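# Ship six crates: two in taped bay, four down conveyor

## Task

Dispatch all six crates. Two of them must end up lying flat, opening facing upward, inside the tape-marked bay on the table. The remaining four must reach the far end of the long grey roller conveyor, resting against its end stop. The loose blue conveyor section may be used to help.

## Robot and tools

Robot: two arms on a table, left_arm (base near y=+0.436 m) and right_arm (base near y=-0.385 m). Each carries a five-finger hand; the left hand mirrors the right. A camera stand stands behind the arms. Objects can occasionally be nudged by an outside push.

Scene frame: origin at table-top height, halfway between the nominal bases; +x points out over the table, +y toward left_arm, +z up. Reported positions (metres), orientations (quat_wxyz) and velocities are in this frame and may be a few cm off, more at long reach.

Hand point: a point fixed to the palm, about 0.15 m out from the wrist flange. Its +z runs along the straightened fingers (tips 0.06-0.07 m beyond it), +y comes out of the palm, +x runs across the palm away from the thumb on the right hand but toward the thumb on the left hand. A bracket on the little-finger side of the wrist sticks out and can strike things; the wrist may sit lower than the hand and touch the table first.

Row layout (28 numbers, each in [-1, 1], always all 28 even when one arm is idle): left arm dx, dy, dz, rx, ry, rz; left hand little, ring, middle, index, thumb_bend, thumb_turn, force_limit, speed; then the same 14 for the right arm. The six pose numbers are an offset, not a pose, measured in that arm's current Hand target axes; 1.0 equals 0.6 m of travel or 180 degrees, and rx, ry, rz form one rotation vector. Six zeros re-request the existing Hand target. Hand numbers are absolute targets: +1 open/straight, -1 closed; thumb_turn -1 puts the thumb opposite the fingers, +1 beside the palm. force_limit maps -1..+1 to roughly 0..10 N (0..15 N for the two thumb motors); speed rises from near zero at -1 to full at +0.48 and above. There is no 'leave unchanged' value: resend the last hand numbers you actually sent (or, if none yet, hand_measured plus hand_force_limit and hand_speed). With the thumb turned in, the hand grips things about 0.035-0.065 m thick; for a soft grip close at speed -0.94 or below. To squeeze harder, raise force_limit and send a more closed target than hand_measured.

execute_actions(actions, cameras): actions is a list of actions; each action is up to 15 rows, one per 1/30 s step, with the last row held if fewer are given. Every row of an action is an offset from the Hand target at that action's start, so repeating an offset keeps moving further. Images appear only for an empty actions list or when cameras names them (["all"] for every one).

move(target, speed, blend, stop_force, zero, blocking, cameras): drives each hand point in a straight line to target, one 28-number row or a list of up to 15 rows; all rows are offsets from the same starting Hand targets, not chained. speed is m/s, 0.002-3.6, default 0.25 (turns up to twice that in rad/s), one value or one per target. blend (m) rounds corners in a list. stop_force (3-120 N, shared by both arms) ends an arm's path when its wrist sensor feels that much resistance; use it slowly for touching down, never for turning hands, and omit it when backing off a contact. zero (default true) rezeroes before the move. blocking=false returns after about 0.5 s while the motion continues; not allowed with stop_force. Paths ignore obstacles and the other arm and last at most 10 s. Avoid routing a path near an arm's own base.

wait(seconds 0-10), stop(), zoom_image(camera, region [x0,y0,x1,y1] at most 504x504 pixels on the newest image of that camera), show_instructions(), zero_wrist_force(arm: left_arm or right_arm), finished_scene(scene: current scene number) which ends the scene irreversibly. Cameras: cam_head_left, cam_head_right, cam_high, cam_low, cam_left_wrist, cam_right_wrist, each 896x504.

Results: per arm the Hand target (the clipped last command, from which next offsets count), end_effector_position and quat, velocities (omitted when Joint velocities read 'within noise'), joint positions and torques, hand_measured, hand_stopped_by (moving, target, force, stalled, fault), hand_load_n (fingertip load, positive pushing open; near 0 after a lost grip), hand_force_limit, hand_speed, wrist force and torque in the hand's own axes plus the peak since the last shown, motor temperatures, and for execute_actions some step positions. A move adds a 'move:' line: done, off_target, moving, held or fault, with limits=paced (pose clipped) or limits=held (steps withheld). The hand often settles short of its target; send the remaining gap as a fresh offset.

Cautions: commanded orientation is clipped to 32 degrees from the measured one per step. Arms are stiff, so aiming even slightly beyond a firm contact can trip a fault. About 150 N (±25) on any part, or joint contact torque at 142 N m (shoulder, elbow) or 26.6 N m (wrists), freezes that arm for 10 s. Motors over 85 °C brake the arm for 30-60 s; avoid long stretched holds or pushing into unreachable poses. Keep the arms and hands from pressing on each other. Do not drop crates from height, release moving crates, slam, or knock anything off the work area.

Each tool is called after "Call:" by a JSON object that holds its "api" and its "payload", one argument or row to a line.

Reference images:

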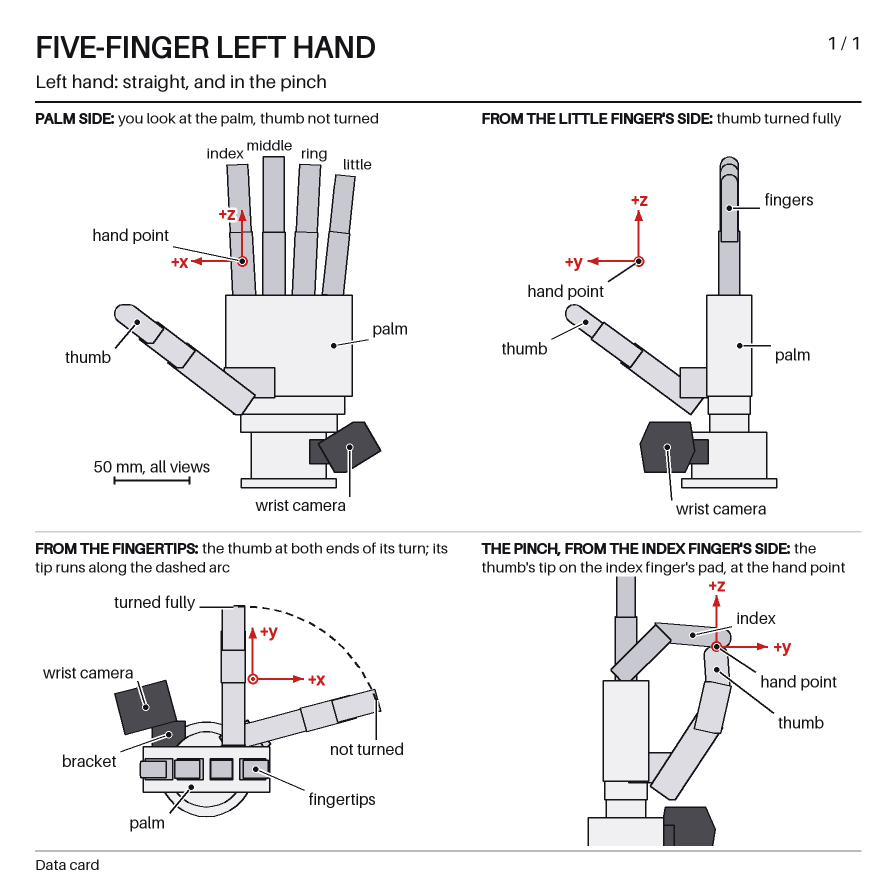

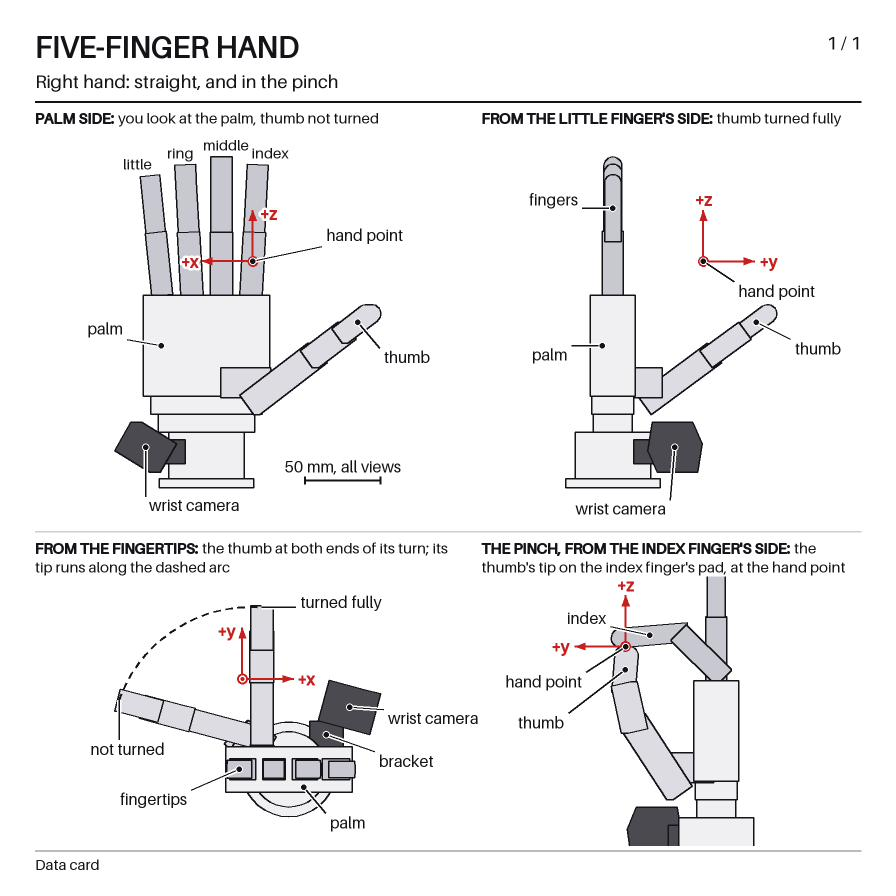

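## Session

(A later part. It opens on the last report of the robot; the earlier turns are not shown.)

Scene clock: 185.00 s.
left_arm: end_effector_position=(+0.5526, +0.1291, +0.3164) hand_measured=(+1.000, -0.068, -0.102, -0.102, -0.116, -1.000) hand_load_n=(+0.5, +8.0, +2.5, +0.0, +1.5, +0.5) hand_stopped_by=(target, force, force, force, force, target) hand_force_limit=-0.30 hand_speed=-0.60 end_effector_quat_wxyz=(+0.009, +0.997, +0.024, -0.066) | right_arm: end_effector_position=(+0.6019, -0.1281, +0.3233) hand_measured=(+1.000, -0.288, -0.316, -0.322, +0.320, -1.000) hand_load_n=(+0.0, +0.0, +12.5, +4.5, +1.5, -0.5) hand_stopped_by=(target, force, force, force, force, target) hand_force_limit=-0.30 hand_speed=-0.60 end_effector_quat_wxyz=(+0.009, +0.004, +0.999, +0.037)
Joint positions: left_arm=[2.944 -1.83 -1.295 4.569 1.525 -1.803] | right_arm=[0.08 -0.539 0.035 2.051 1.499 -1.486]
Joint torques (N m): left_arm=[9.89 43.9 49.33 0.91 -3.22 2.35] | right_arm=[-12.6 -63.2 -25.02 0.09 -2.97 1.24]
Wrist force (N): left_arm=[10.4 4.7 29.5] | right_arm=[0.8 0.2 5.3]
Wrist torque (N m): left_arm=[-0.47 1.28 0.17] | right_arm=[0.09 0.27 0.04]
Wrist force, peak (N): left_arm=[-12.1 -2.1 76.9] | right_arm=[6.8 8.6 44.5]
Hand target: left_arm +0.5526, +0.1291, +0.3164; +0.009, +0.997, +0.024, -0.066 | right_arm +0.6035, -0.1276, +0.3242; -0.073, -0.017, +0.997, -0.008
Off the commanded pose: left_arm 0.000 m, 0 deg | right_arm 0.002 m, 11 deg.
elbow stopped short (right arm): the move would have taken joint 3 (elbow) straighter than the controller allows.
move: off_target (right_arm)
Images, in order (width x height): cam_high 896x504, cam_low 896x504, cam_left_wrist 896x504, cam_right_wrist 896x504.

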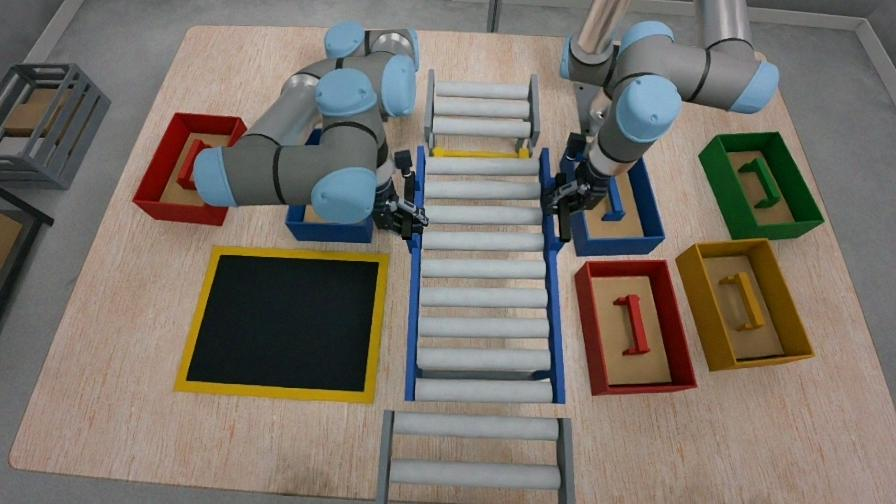

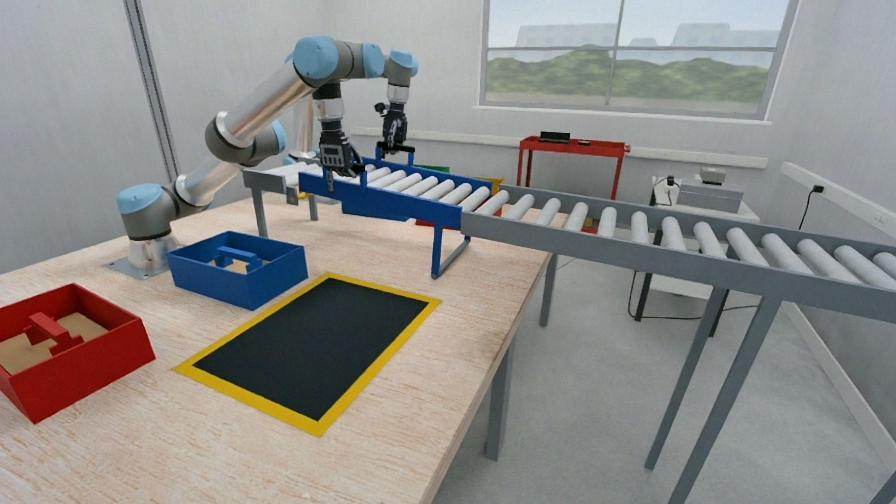

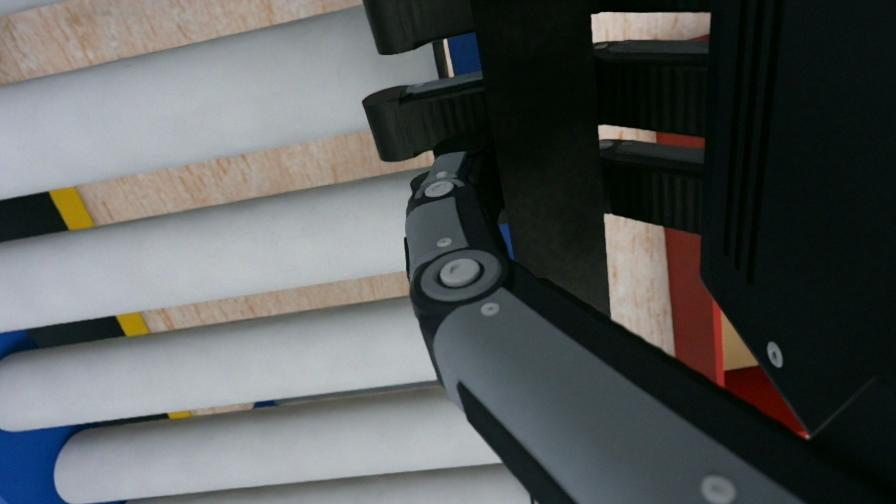

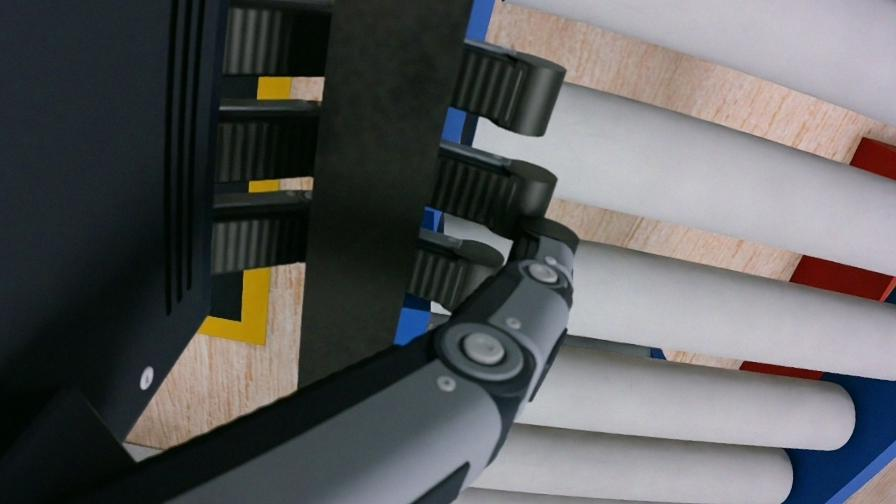

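Call:
{"api": "move", "payload": {
  "target": [-0.0123,-0.0002,-0.0168,0,-0.0139,0,1,-0.6,-0.6,-0.6,-0.5,-1,-0.3,-0.6, 0.0142,-0.0003,-0.011,-0.015,-0.05,0.01,1,-0.6,-0.6,-0.6,-0.5,-1,-0.3,-0.6],
  "cameras": ["cam_high","cam_low"],
  "speed": 0.05
}}

Call:
{"api": "zoom_image", "payload": {
  "camera": "cam_high",
  "region": [370, 120, 590, 400]
}}

Call:
{"api": "zoom_image", "payload": {
  "camera": "cam_low",
  "region": [230, 130, 380, 220]
}}

Scene clock: 191.63 s.
left_arm: end_effector_position=(+0.5466, +0.1290, +0.3273) hand_measured=(+1.000, -0.068, -0.102, -0.102, -0.116, -1.000) hand_load_n=(+0.5, +8.0, +1.0, +0.0, +2.5, +0.5) hand_stopped_by=(target, force, force, force, force, target) hand_force_limit=-0.30 hand_speed=-0.60 end_effector_quat_wxyz=(+0.010, +0.996, +0.023, -0.088) | right_arm: end_effector_position=(+0.5951, -0.1283, +0.3314) hand_measured=(+1.000, -0.288, -0.316, -0.322, +0.320, -1.000) hand_load_n=(+0.0, +0.0, +12.5, +12.5, +1.5, -0.5) hand_stopped_by=(target, force, force, force, force, target) hand_force_limit=-0.30 hand_speed=-0.60 end_effector_quat_wxyz=(+0.014, +0.002, +1.000, +0.020)
Joint positions: left_arm=[2.946 -1.843 -1.239 4.485 1.516 -1.799] | right_arm=[0.094 -0.555 0.035 2.059 1.533 -1.478]
Joint torques (N m): left_arm=[13.42 42.15 46.12 -0.15 -1.35 2.15] | right_arm=[6.74 -68.75 -24.62 5.73 3.89 1.62]
Wrist force (N): left_arm=[9.1 11.8 24.8] | right_arm=[-1.8 11.7 14.4]
Wrist torque (N m): left_arm=[-0.25 1.22 -0.20] | right_arm=[0.06 0.25 -0.02]
Wrist force, peak (N): left_arm=[11.5 5.0 30.4] | right_arm=[-1.9 11.8 15.2]
Hand target: left_arm +0.5466, +0.1290, +0.3273; +0.010, +0.996, +0.023, -0.088 | right_arm +0.5960, -0.1280, +0.3320; +0.006, +0.000, +1.000, +0.015
Off the commanded pose: left_arm 0.000 m, 0 deg | right_arm 0.001 m, 1 deg.
elbow stopped short (right arm): the move would have taken joint 3 (elbow) straighter than the controller allows.
move: done
Images, in order (width x height): cam_high 896x504, cam_low 896x504.

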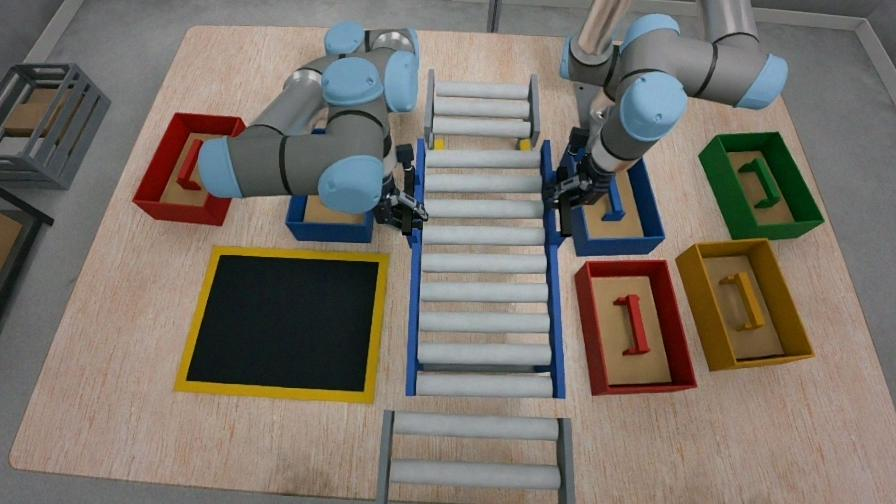

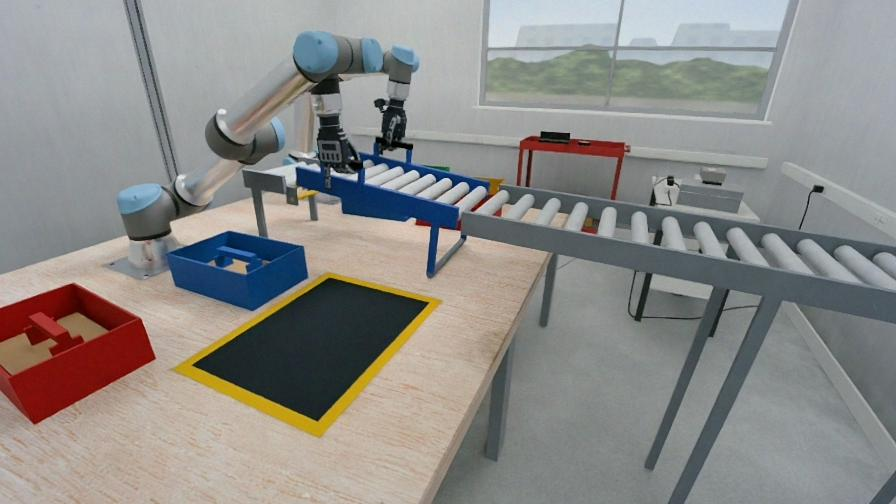

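Scaled by 1.800 from the camera's 896x504 image, which has a finer 1280x720 frame.

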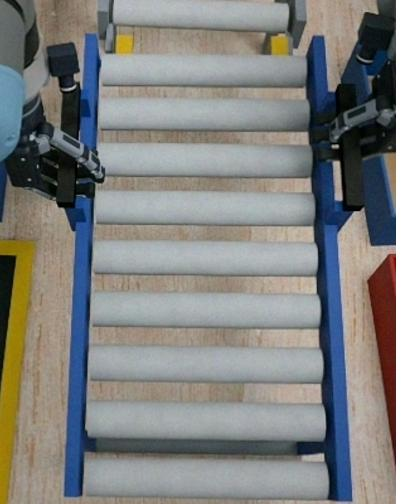

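Scaled by 3.360 from the camera's 896x504 image, which has a finer 1280x720 frame.

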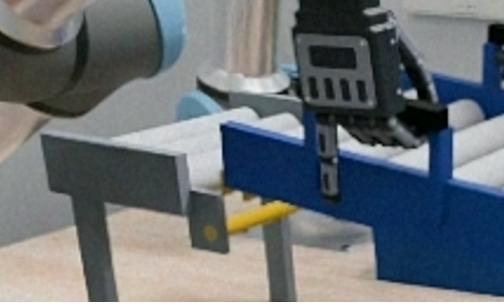

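Call:
{"api": "zoom_image", "payload": {
  "camera": "cam_low",
  "region": [275, 155, 335, 215]
}}

Call:
{"api": "zoom_image", "payload": {
  "camera": "cam_high",
  "region": [415, 125, 475, 175]
}}

Scaled by 8.400 from the camera's 896x504 image, which has a finer 1280x720 frame.

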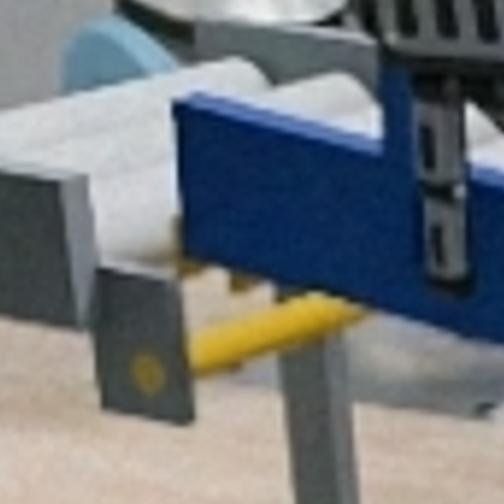

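Scaled by 8.400 from the camera's 896x504 image, which has a finer 1280x720 frame.

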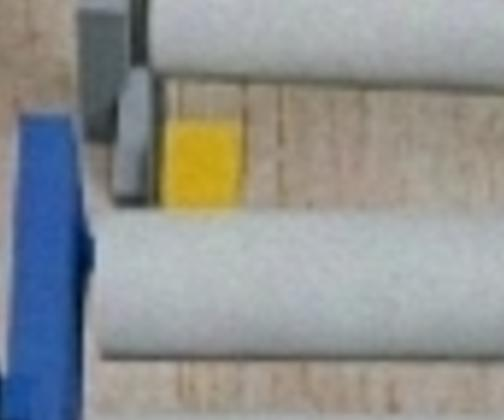

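Call:
{"api": "execute_actions", "payload": {
  "actions": [],
  "cameras": ["cam_head_left","cam_head_right","cam_low","cam_high"]
}}

Call:
{"api": "zoom_image", "payload": {
  "camera": "cam_head_left",
  "region": [430, 270, 610, 370]
}}

Call:
{"api": "zoom_image", "payload": {
  "camera": "cam_head_right",
  "region": [380, 270, 560, 370]
}}

Scene clock: 201.00 s.
left_arm: end_effector_position=(+0.5466, +0.1291, +0.3273) hand_measured=(+1.000, -0.068, -0.102, -0.102, -0.116, -1.000) hand_load_n=(+0.0, +8.0, +1.0, +0.0, +2.5, +1.0) hand_stopped_by=(target, force, force, force, force, target) hand_force_limit=-0.30 hand_speed=-0.60 end_effector_quat_wxyz=(+0.010, +0.996, +0.023, -0.088) | right_arm: end_effector_position=(+0.5950, -0.1283, +0.3314) hand_measured=(+1.000, -0.288, -0.316, -0.322, +0.320, -1.000) hand_load_n=(+0.0, +0.0, +12.5, +12.5, +1.5, -0.5) hand_stopped_by=(target, force, force, force, force, target) hand_force_limit=-0.30 hand_speed=-0.60 end_effector_quat_wxyz=(+0.014, +0.002, +1.000, +0.020)
Joint positions: left_arm=[2.946 -1.844 -1.239 4.485 1.516 -1.799] | right_arm=[0.094 -0.555 0.035 2.059 1.534 -1.478]
Joint velocities: within noise
Joint torques (N m): left_arm=[12.79 42.72 47.26 -0.07 -1.39 2.29] | right_arm=[6.63 -69.07 -24.69 5.78 3.97 1.48]
Motor temperatures (°C): left_arm=[42 45 36 35 51 47] | right_arm=[33 36 36 40 52 45]
Wrist force (N): left_arm=[9.1 11.7 25.1] | right_arm=[-2.2 11.6 14.8]
Wrist torque (N m): left_arm=[-0.29 1.23 -0.19] | right_arm=[0.03 0.28 -0.04]
Wrist force, peak (N): left_arm=[9.3 12.0 25.3] | right_arm=[-2.2 11.8 15.4]
Hand target: left_arm +0.5466, +0.1290, +0.3273; +0.010, +0.996, +0.023, -0.088 | right_arm +0.5960, -0.1280, +0.3320; +0.006, +0.000, +1.000, +0.015
Off the commanded pose: left_arm 0.000 m, 0 deg | right_arm 0.001 m, 1 deg.
Images, in order (width x height): cam_head_left 896x504, cam_head_right 896x504, cam_high 896x504, cam_low 896x504.

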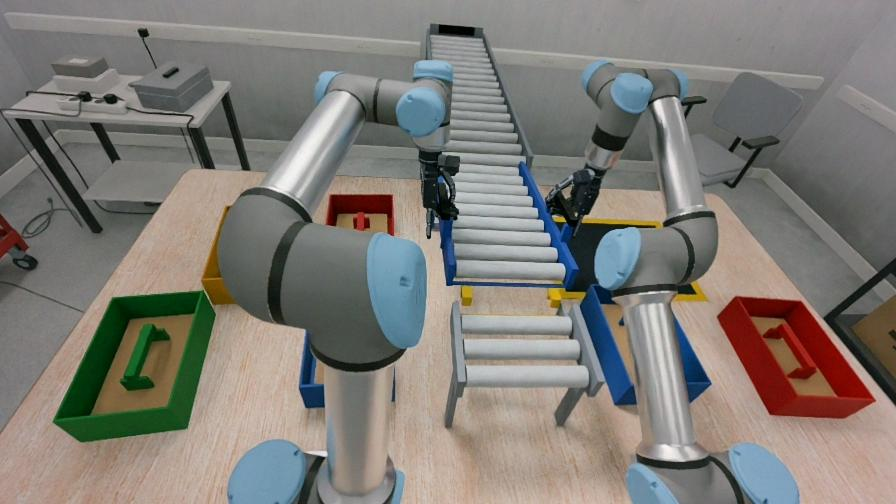

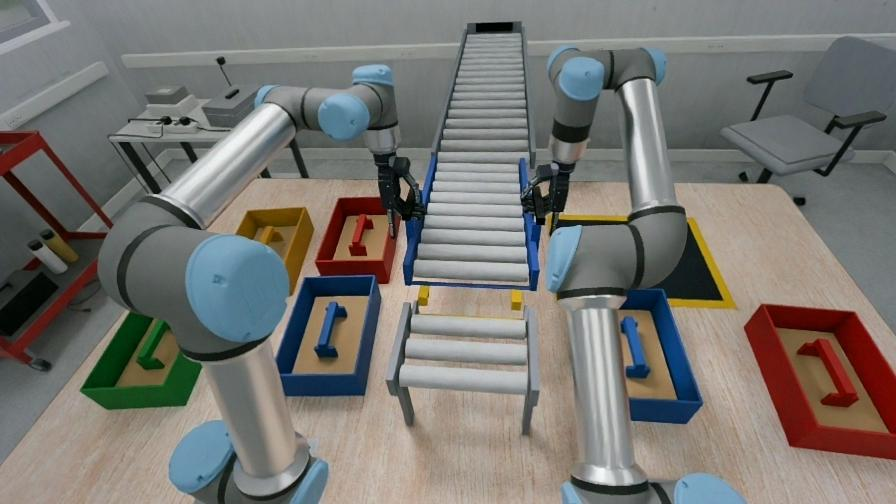

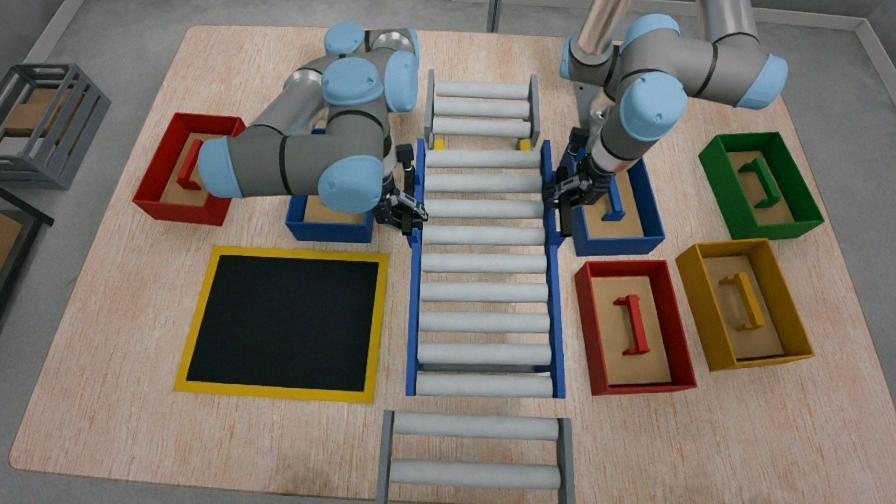

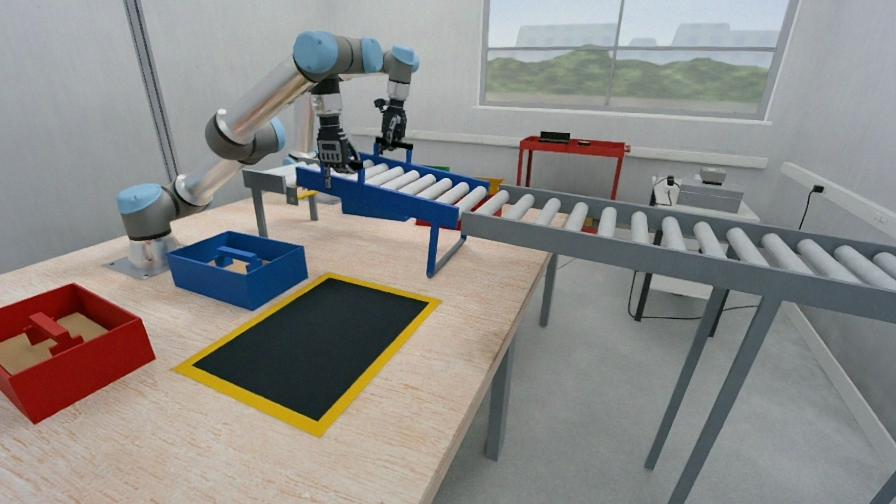

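Scaled by 2.800 from the camera's 896x504 image, which has a finer 1280x720 frame.

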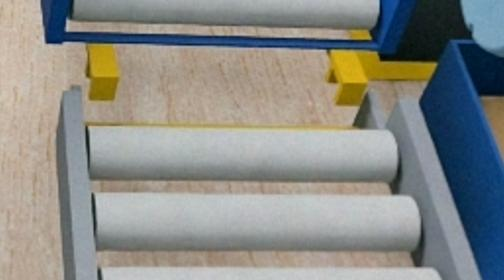

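Scaled by 2.800 from the camera's 896x504 image, which has a finer 1280x720 frame.

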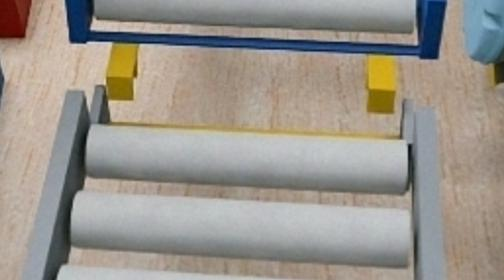

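Call:
{"api": "execute_actions", "payload": {
  "actions": [],
  "cameras": ["all"]
}}

Call:
{"api": "zoom_image", "payload": {
  "camera": "cam_low",
  "region": [265, 150, 345, 220]
}}

Call:
{"api": "zoom_image", "payload": {
  "camera": "cam_high",
  "region": [405, 115, 495, 195]
}}

Scene clock: 205.43 s.
left_arm: end_effector_position=(+0.5466, +0.1291, +0.3273) hand_measured=(+1.000, -0.068, -0.102, -0.102, -0.116, -1.000) hand_load_n=(+0.0, +8.0, +1.0, +0.0, +2.5, +0.5) hand_stopped_by=(target, force, force, force, force, target) hand_force_limit=-0.30 hand_speed=-0.60 end_effector_quat_wxyz=(+0.010, +0.996, +0.023, -0.088) | right_arm: end_effector_position=(+0.5950, -0.1283, +0.3314) hand_measured=(+1.000, -0.288, -0.316, -0.322, +0.320, -1.000) hand_load_n=(+0.0, +0.0, +12.5, +12.5, +1.5, -0.5) hand_stopped_by=(target, force, force, force, force, target) hand_force_limit=-0.30 hand_speed=-0.60 end_effector_quat_wxyz=(+0.014, +0.002, +1.000, +0.020)
Joint positions: left_arm=[2.946 -1.844 -1.239 4.485 1.516 -1.799] | right_arm=[0.094 -0.555 0.035 2.059 1.534 -1.478]
Joint velocities: within noise
Joint torques (N m): left_arm=[12.54 42.44 47.57 0.07 -1.54 2.25] | right_arm=[6.84 -69.14 -24.75 5.83 3.82 1.53]
Motor temperatures (°C): left_arm=[42 45 36 35 51 47] | right_arm=[33 36 36 40 52 45]
Wrist force (N): left_arm=[9.0 11.7 24.9] | right_arm=[-2.1 11.8 14.7]
Wrist torque (N m): left_arm=[-0.29 1.24 -0.20] | right_arm=[0.02 0.28 -0.04]
Wrist force, peak (N): left_arm=[9.3 12.0 25.3] | right_arm=[-2.0 11.8 15.4]
Hand target: left_arm +0.5466, +0.1290, +0.3273; +0.010, +0.996, +0.023, -0.088 | right_arm +0.5960, -0.1280, +0.3320; +0.006, +0.000, +1.000, +0.015
Off the commanded pose: left_arm 0.000 m, 0 deg | right_arm 0.001 m, 1 deg.

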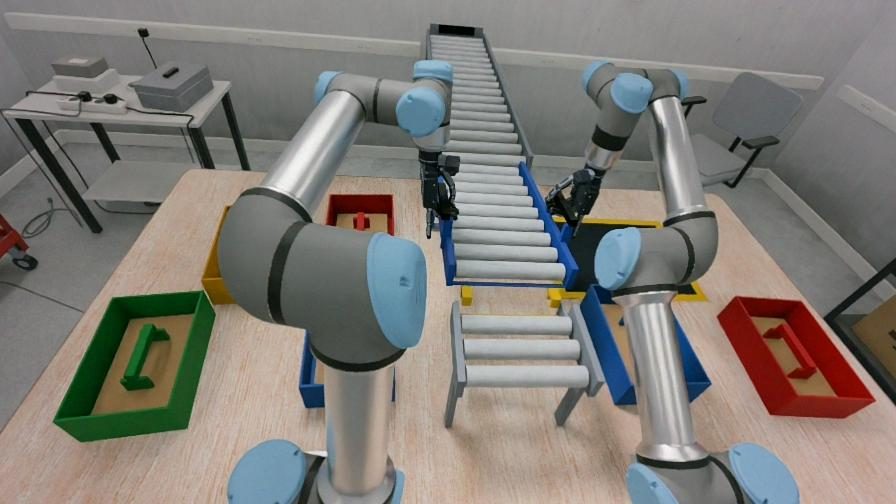

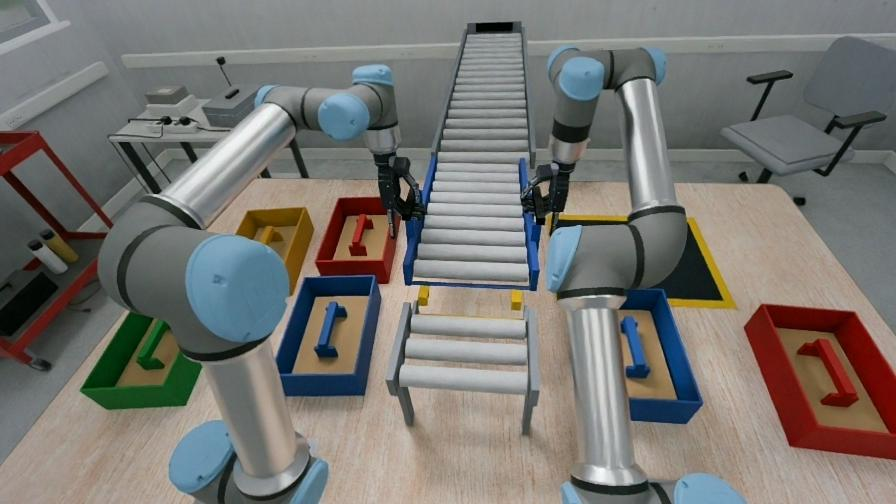

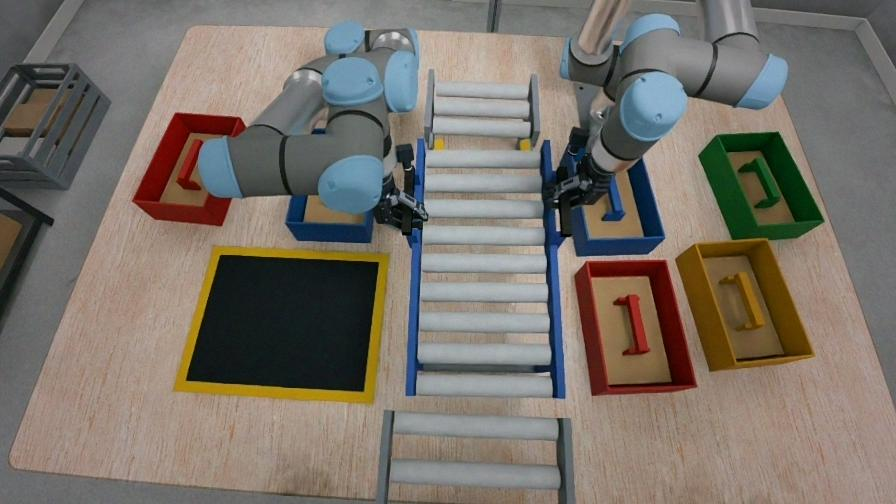

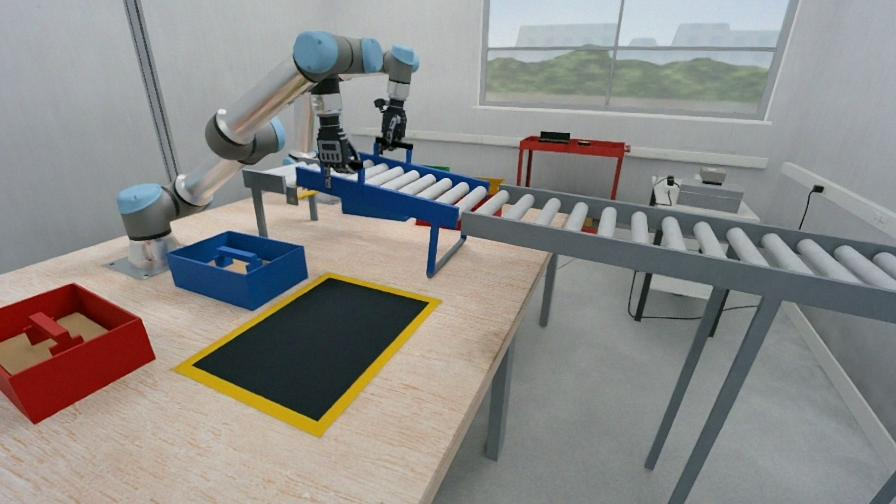

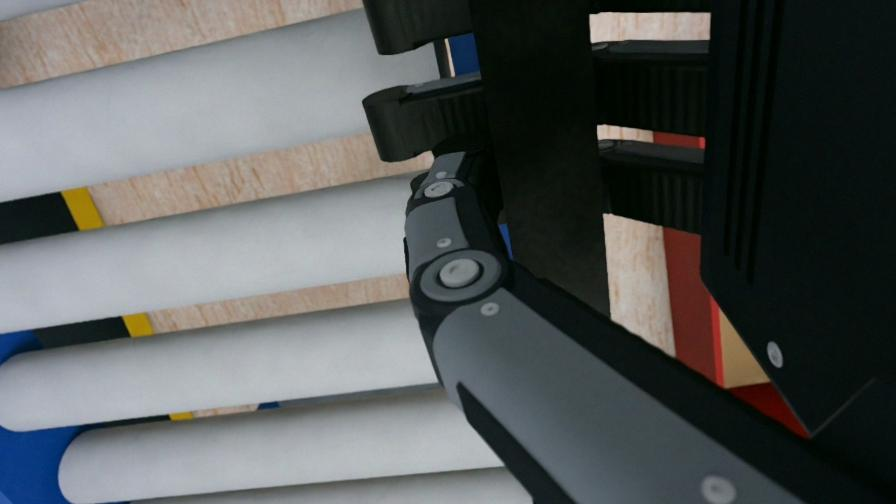

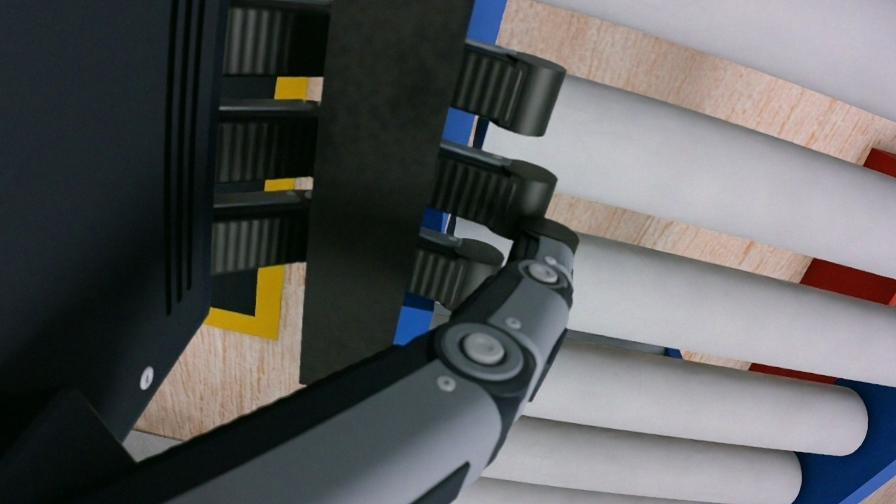

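Scaled by 6.300 from the camera's 896x504 image, which has a finer 1280x720 frame.

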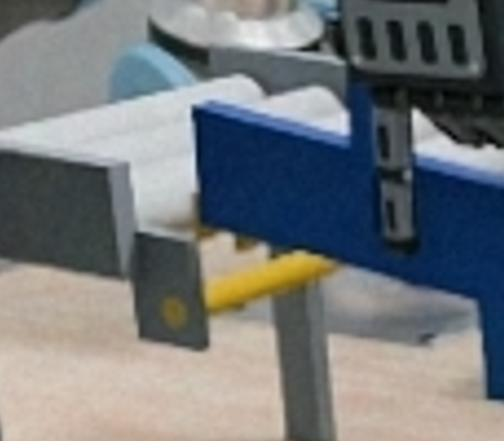

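Scaled by 5.600 from the camera's 896x504 image, which has a finer 1280x720 frame.

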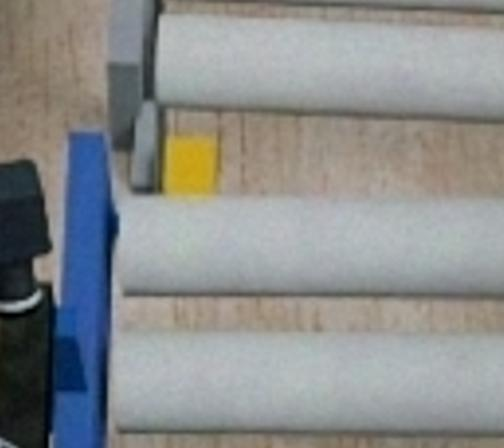

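Call:
{"api": "zoom_image", "payload": {
  "camera": "cam_low",
  "region": [285, 175, 325, 205]
}}

Call:
{"api": "zoom_image", "payload": {
  "camera": "cam_head_left",
  "region": [440, 270, 600, 350]
}}

Call:
{"api": "zoom_image", "payload": {
  "camera": "cam_head_right",
  "region": [390, 270, 550, 350]
}}

Scaled by 12.600 from the camera's 896x504 image, which has a finer 1280x720 frame.

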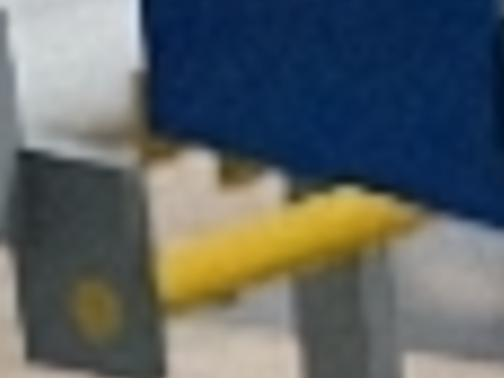

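Scaled by 3.150 from the camera's 896x504 image, which has a finer 1280x720 frame.

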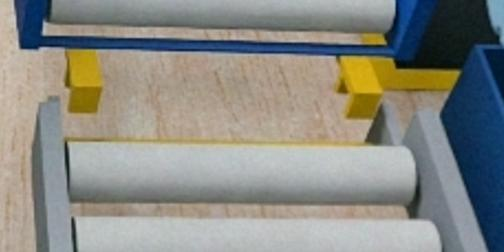

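Scaled by 3.150 from the camera's 896x504 image, which has a finer 1280x720 frame.

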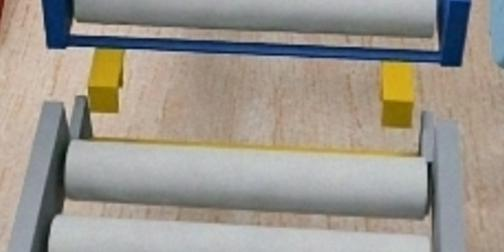

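Call:
{"api": "move", "payload": {
  "target": [-0.0298,-0.0021,0.0324,0,0.0203,0,1,-0.6,-0.6,-0.6,-0.5,-1,-0.3,-0.6,0.0353,-0.0007,0.0214,0,-0.0203,0,1,-0.6,-0.6,-0.6,-0.5,-1,-0.3,-0.6],
  "speed": 0.03,
  "cameras": ["cam_low","cam_high","cam_head_left","cam_head_right"]
}}

Call:
{"api": "zoom_image", "payload": {
  "camera": "cam_low",
  "region": [265, 160, 345, 220]
}}

Call:
{"api": "zoom_image", "payload": {
  "camera": "cam_high",
  "region": [410, 120, 560, 190]
}}

Call:
{"api": "zoom_image", "payload": {
  "camera": "cam_head_left",
  "region": [440, 270, 600, 350]
}}

Scene clock: 213.33 s.
left_arm: end_effector_position=(+0.5256, +0.1291, +0.3113) hand_measured=(+1.000, -0.068, -0.102, -0.102, -0.116, -1.000) hand_load_n=(+0.0, +6.5, +2.0, +0.0, +2.0, +1.0) hand_stopped_by=(target, force, force, force, force, target) hand_force_limit=-0.30 hand_speed=-0.60 end_effector_quat_wxyz=(+0.009, +0.998, +0.024, -0.056) | right_arm: end_effector_position=(+0.5750, -0.1280, +0.3189) hand_measured=(+1.000, -0.288, -0.316, -0.322, +0.320, -1.000) hand_load_n=(+0.0, +0.0, +12.5, +9.5, +1.5, -0.5) hand_stopped_by=(target, force, force, force, force, target) hand_force_limit=-0.30 hand_speed=-0.60 end_effector_quat_wxyz=(+0.037, +0.000, +0.999, +0.015)
Joint positions: left_arm=[2.933 -1.757 -1.403 4.624 1.529 -1.815] | right_arm=[0.103 -0.811 0.55 1.754 1.548 -1.471]
Joint torques (N m): left_arm=[-7.29 52.92 21.23 3.66 3.98 -1.08] | right_arm=[3.44 -61.42 -13.54 0.66 -0.42 1.63]
Wrist force (N): left_arm=[8.6 12.0 26.9] | right_arm=[0.8 10.3 11.4]
Wrist torque (N m): left_arm=[-0.28 1.19 -0.09] | right_arm=[0.12 0.26 0.01]
Wrist force, peak (N): left_arm=[9.6 13.9 27.2] | right_arm=[-3.2 14.9 18.7]
Hand target: left_arm +0.5256, +0.1291, +0.3113; +0.009, +0.998, +0.024, -0.056 | right_arm +0.5750, -0.1280, +0.3189; +0.038, +0.000, +0.999, +0.015
Off the commanded pose: left_arm 0.000 m, 0 deg | right_arm 0.000 m, 0 deg.
move: done
Images, in order (width x height): cam_head_left 896x504, cam_head_right 896x504, cam_high 896x504, cam_low 896x504.

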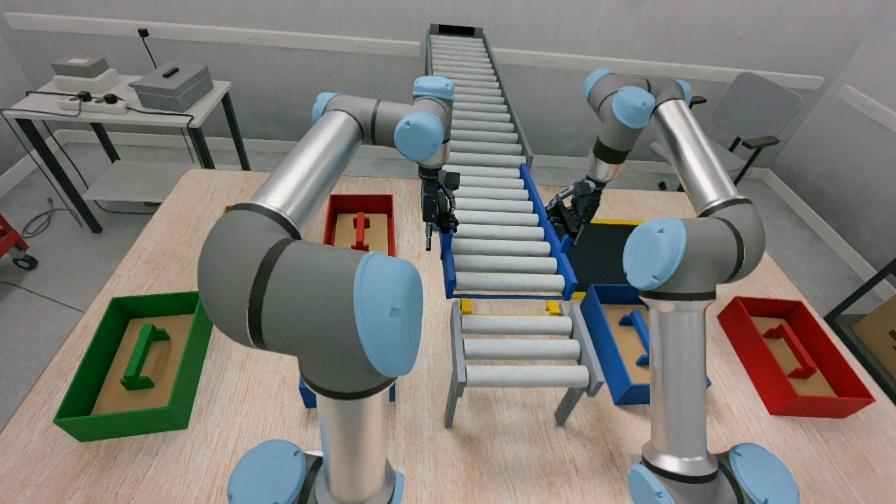

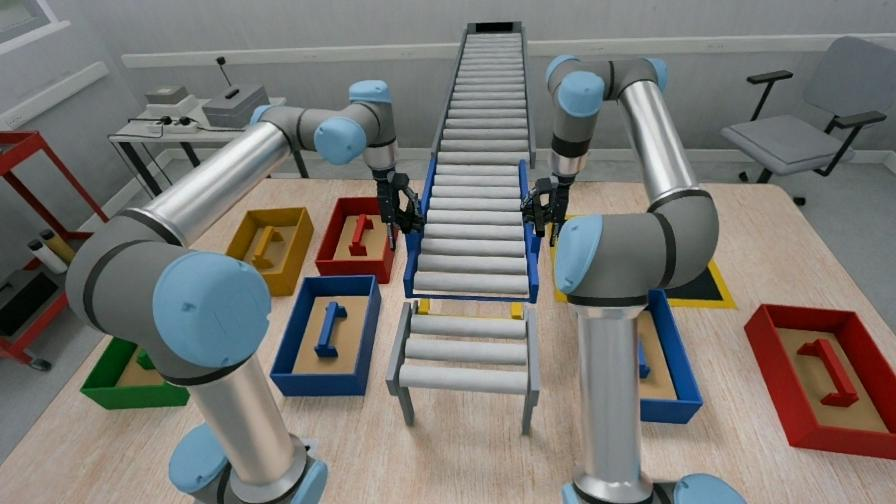

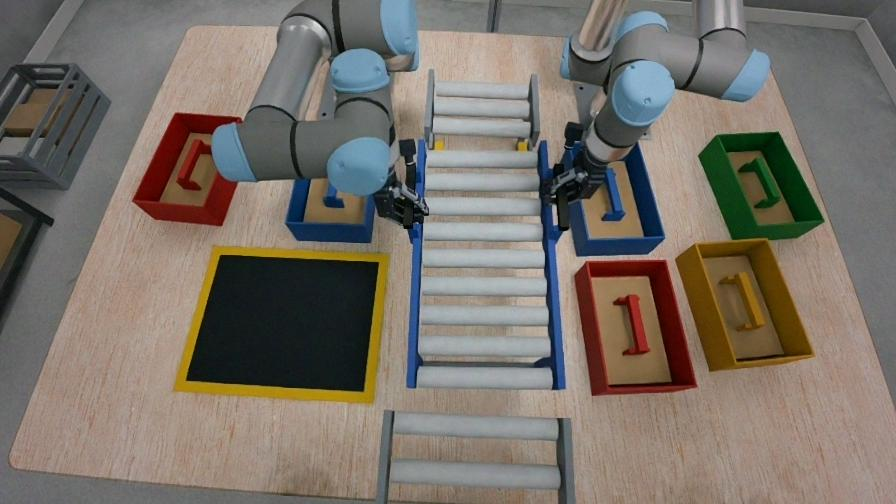

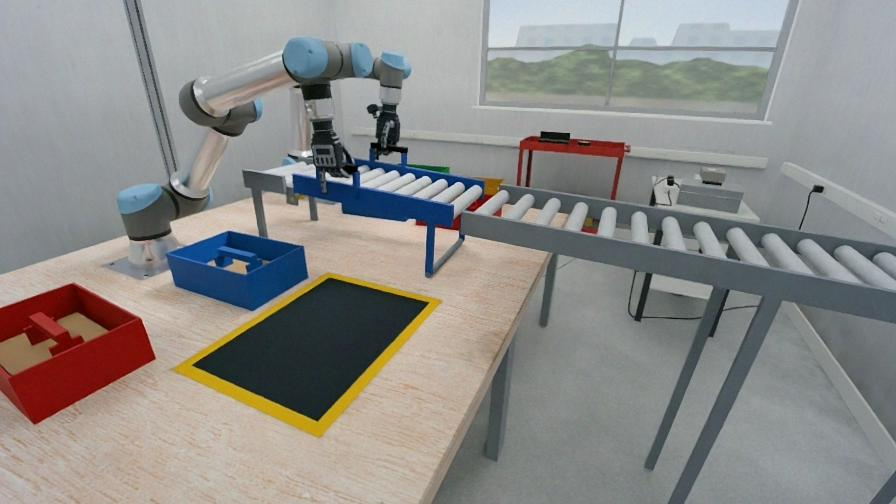

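Scaled by 6.300 from the camera's 896x504 image, which has a finer 1280x720 frame.

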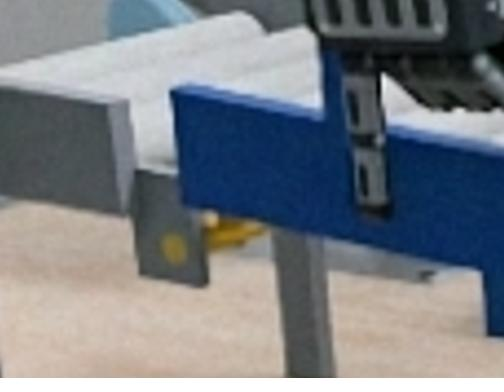

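Scaled by 3.360 from the camera's 896x504 image, which has a finer 1280x720 frame.

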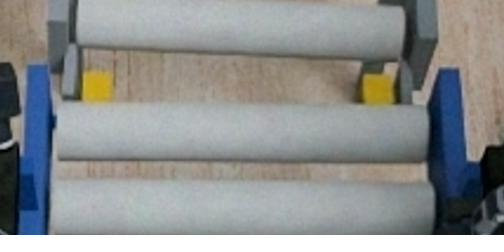

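Scaled by 3.150 from the camera's 896x504 image, which has a finer 1280x720 frame.

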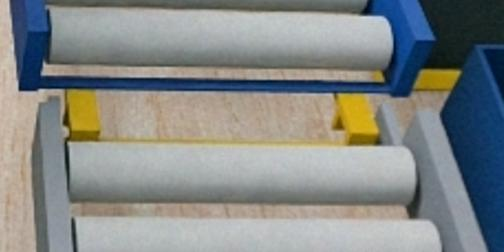

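Call:
{"api": "zoom_image", "payload": {
  "camera": "cam_low",
  "region": [285, 182, 325, 212]
}}

Call:
{"api": "zoom_image", "payload": {
  "camera": "cam_head_left",
  "region": [540, 290, 580, 325]
}}

Call:
{"api": "zoom_image", "payload": {
  "camera": "cam_head_right",
  "region": [410, 290, 450, 325]
}}

Scaled by 12.600 from the camera's 896x504 image, which has a finer 1280x720 frame.

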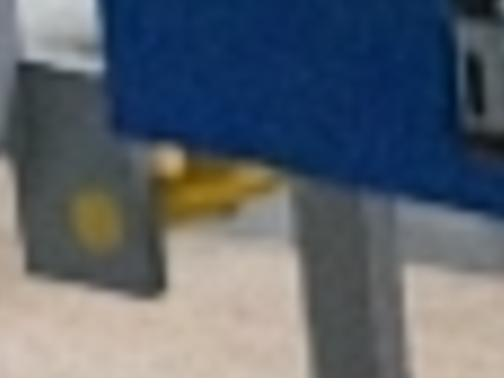

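Scaled by 12.600 from the camera's 896x504 image, which has a finer 1280x720 frame.

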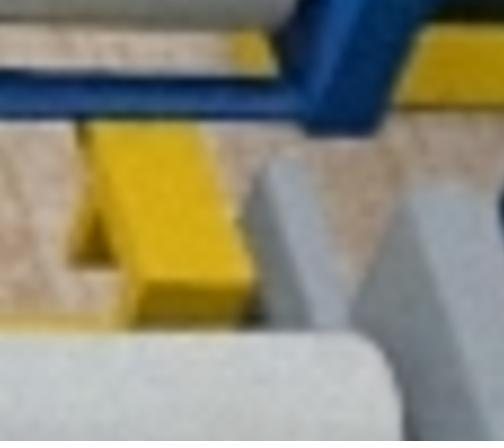

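Scaled by 12.600 from the camera's 896x504 image, which has a finer 1280x720 frame.

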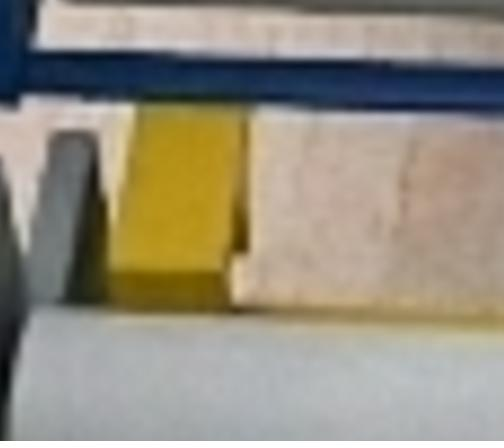

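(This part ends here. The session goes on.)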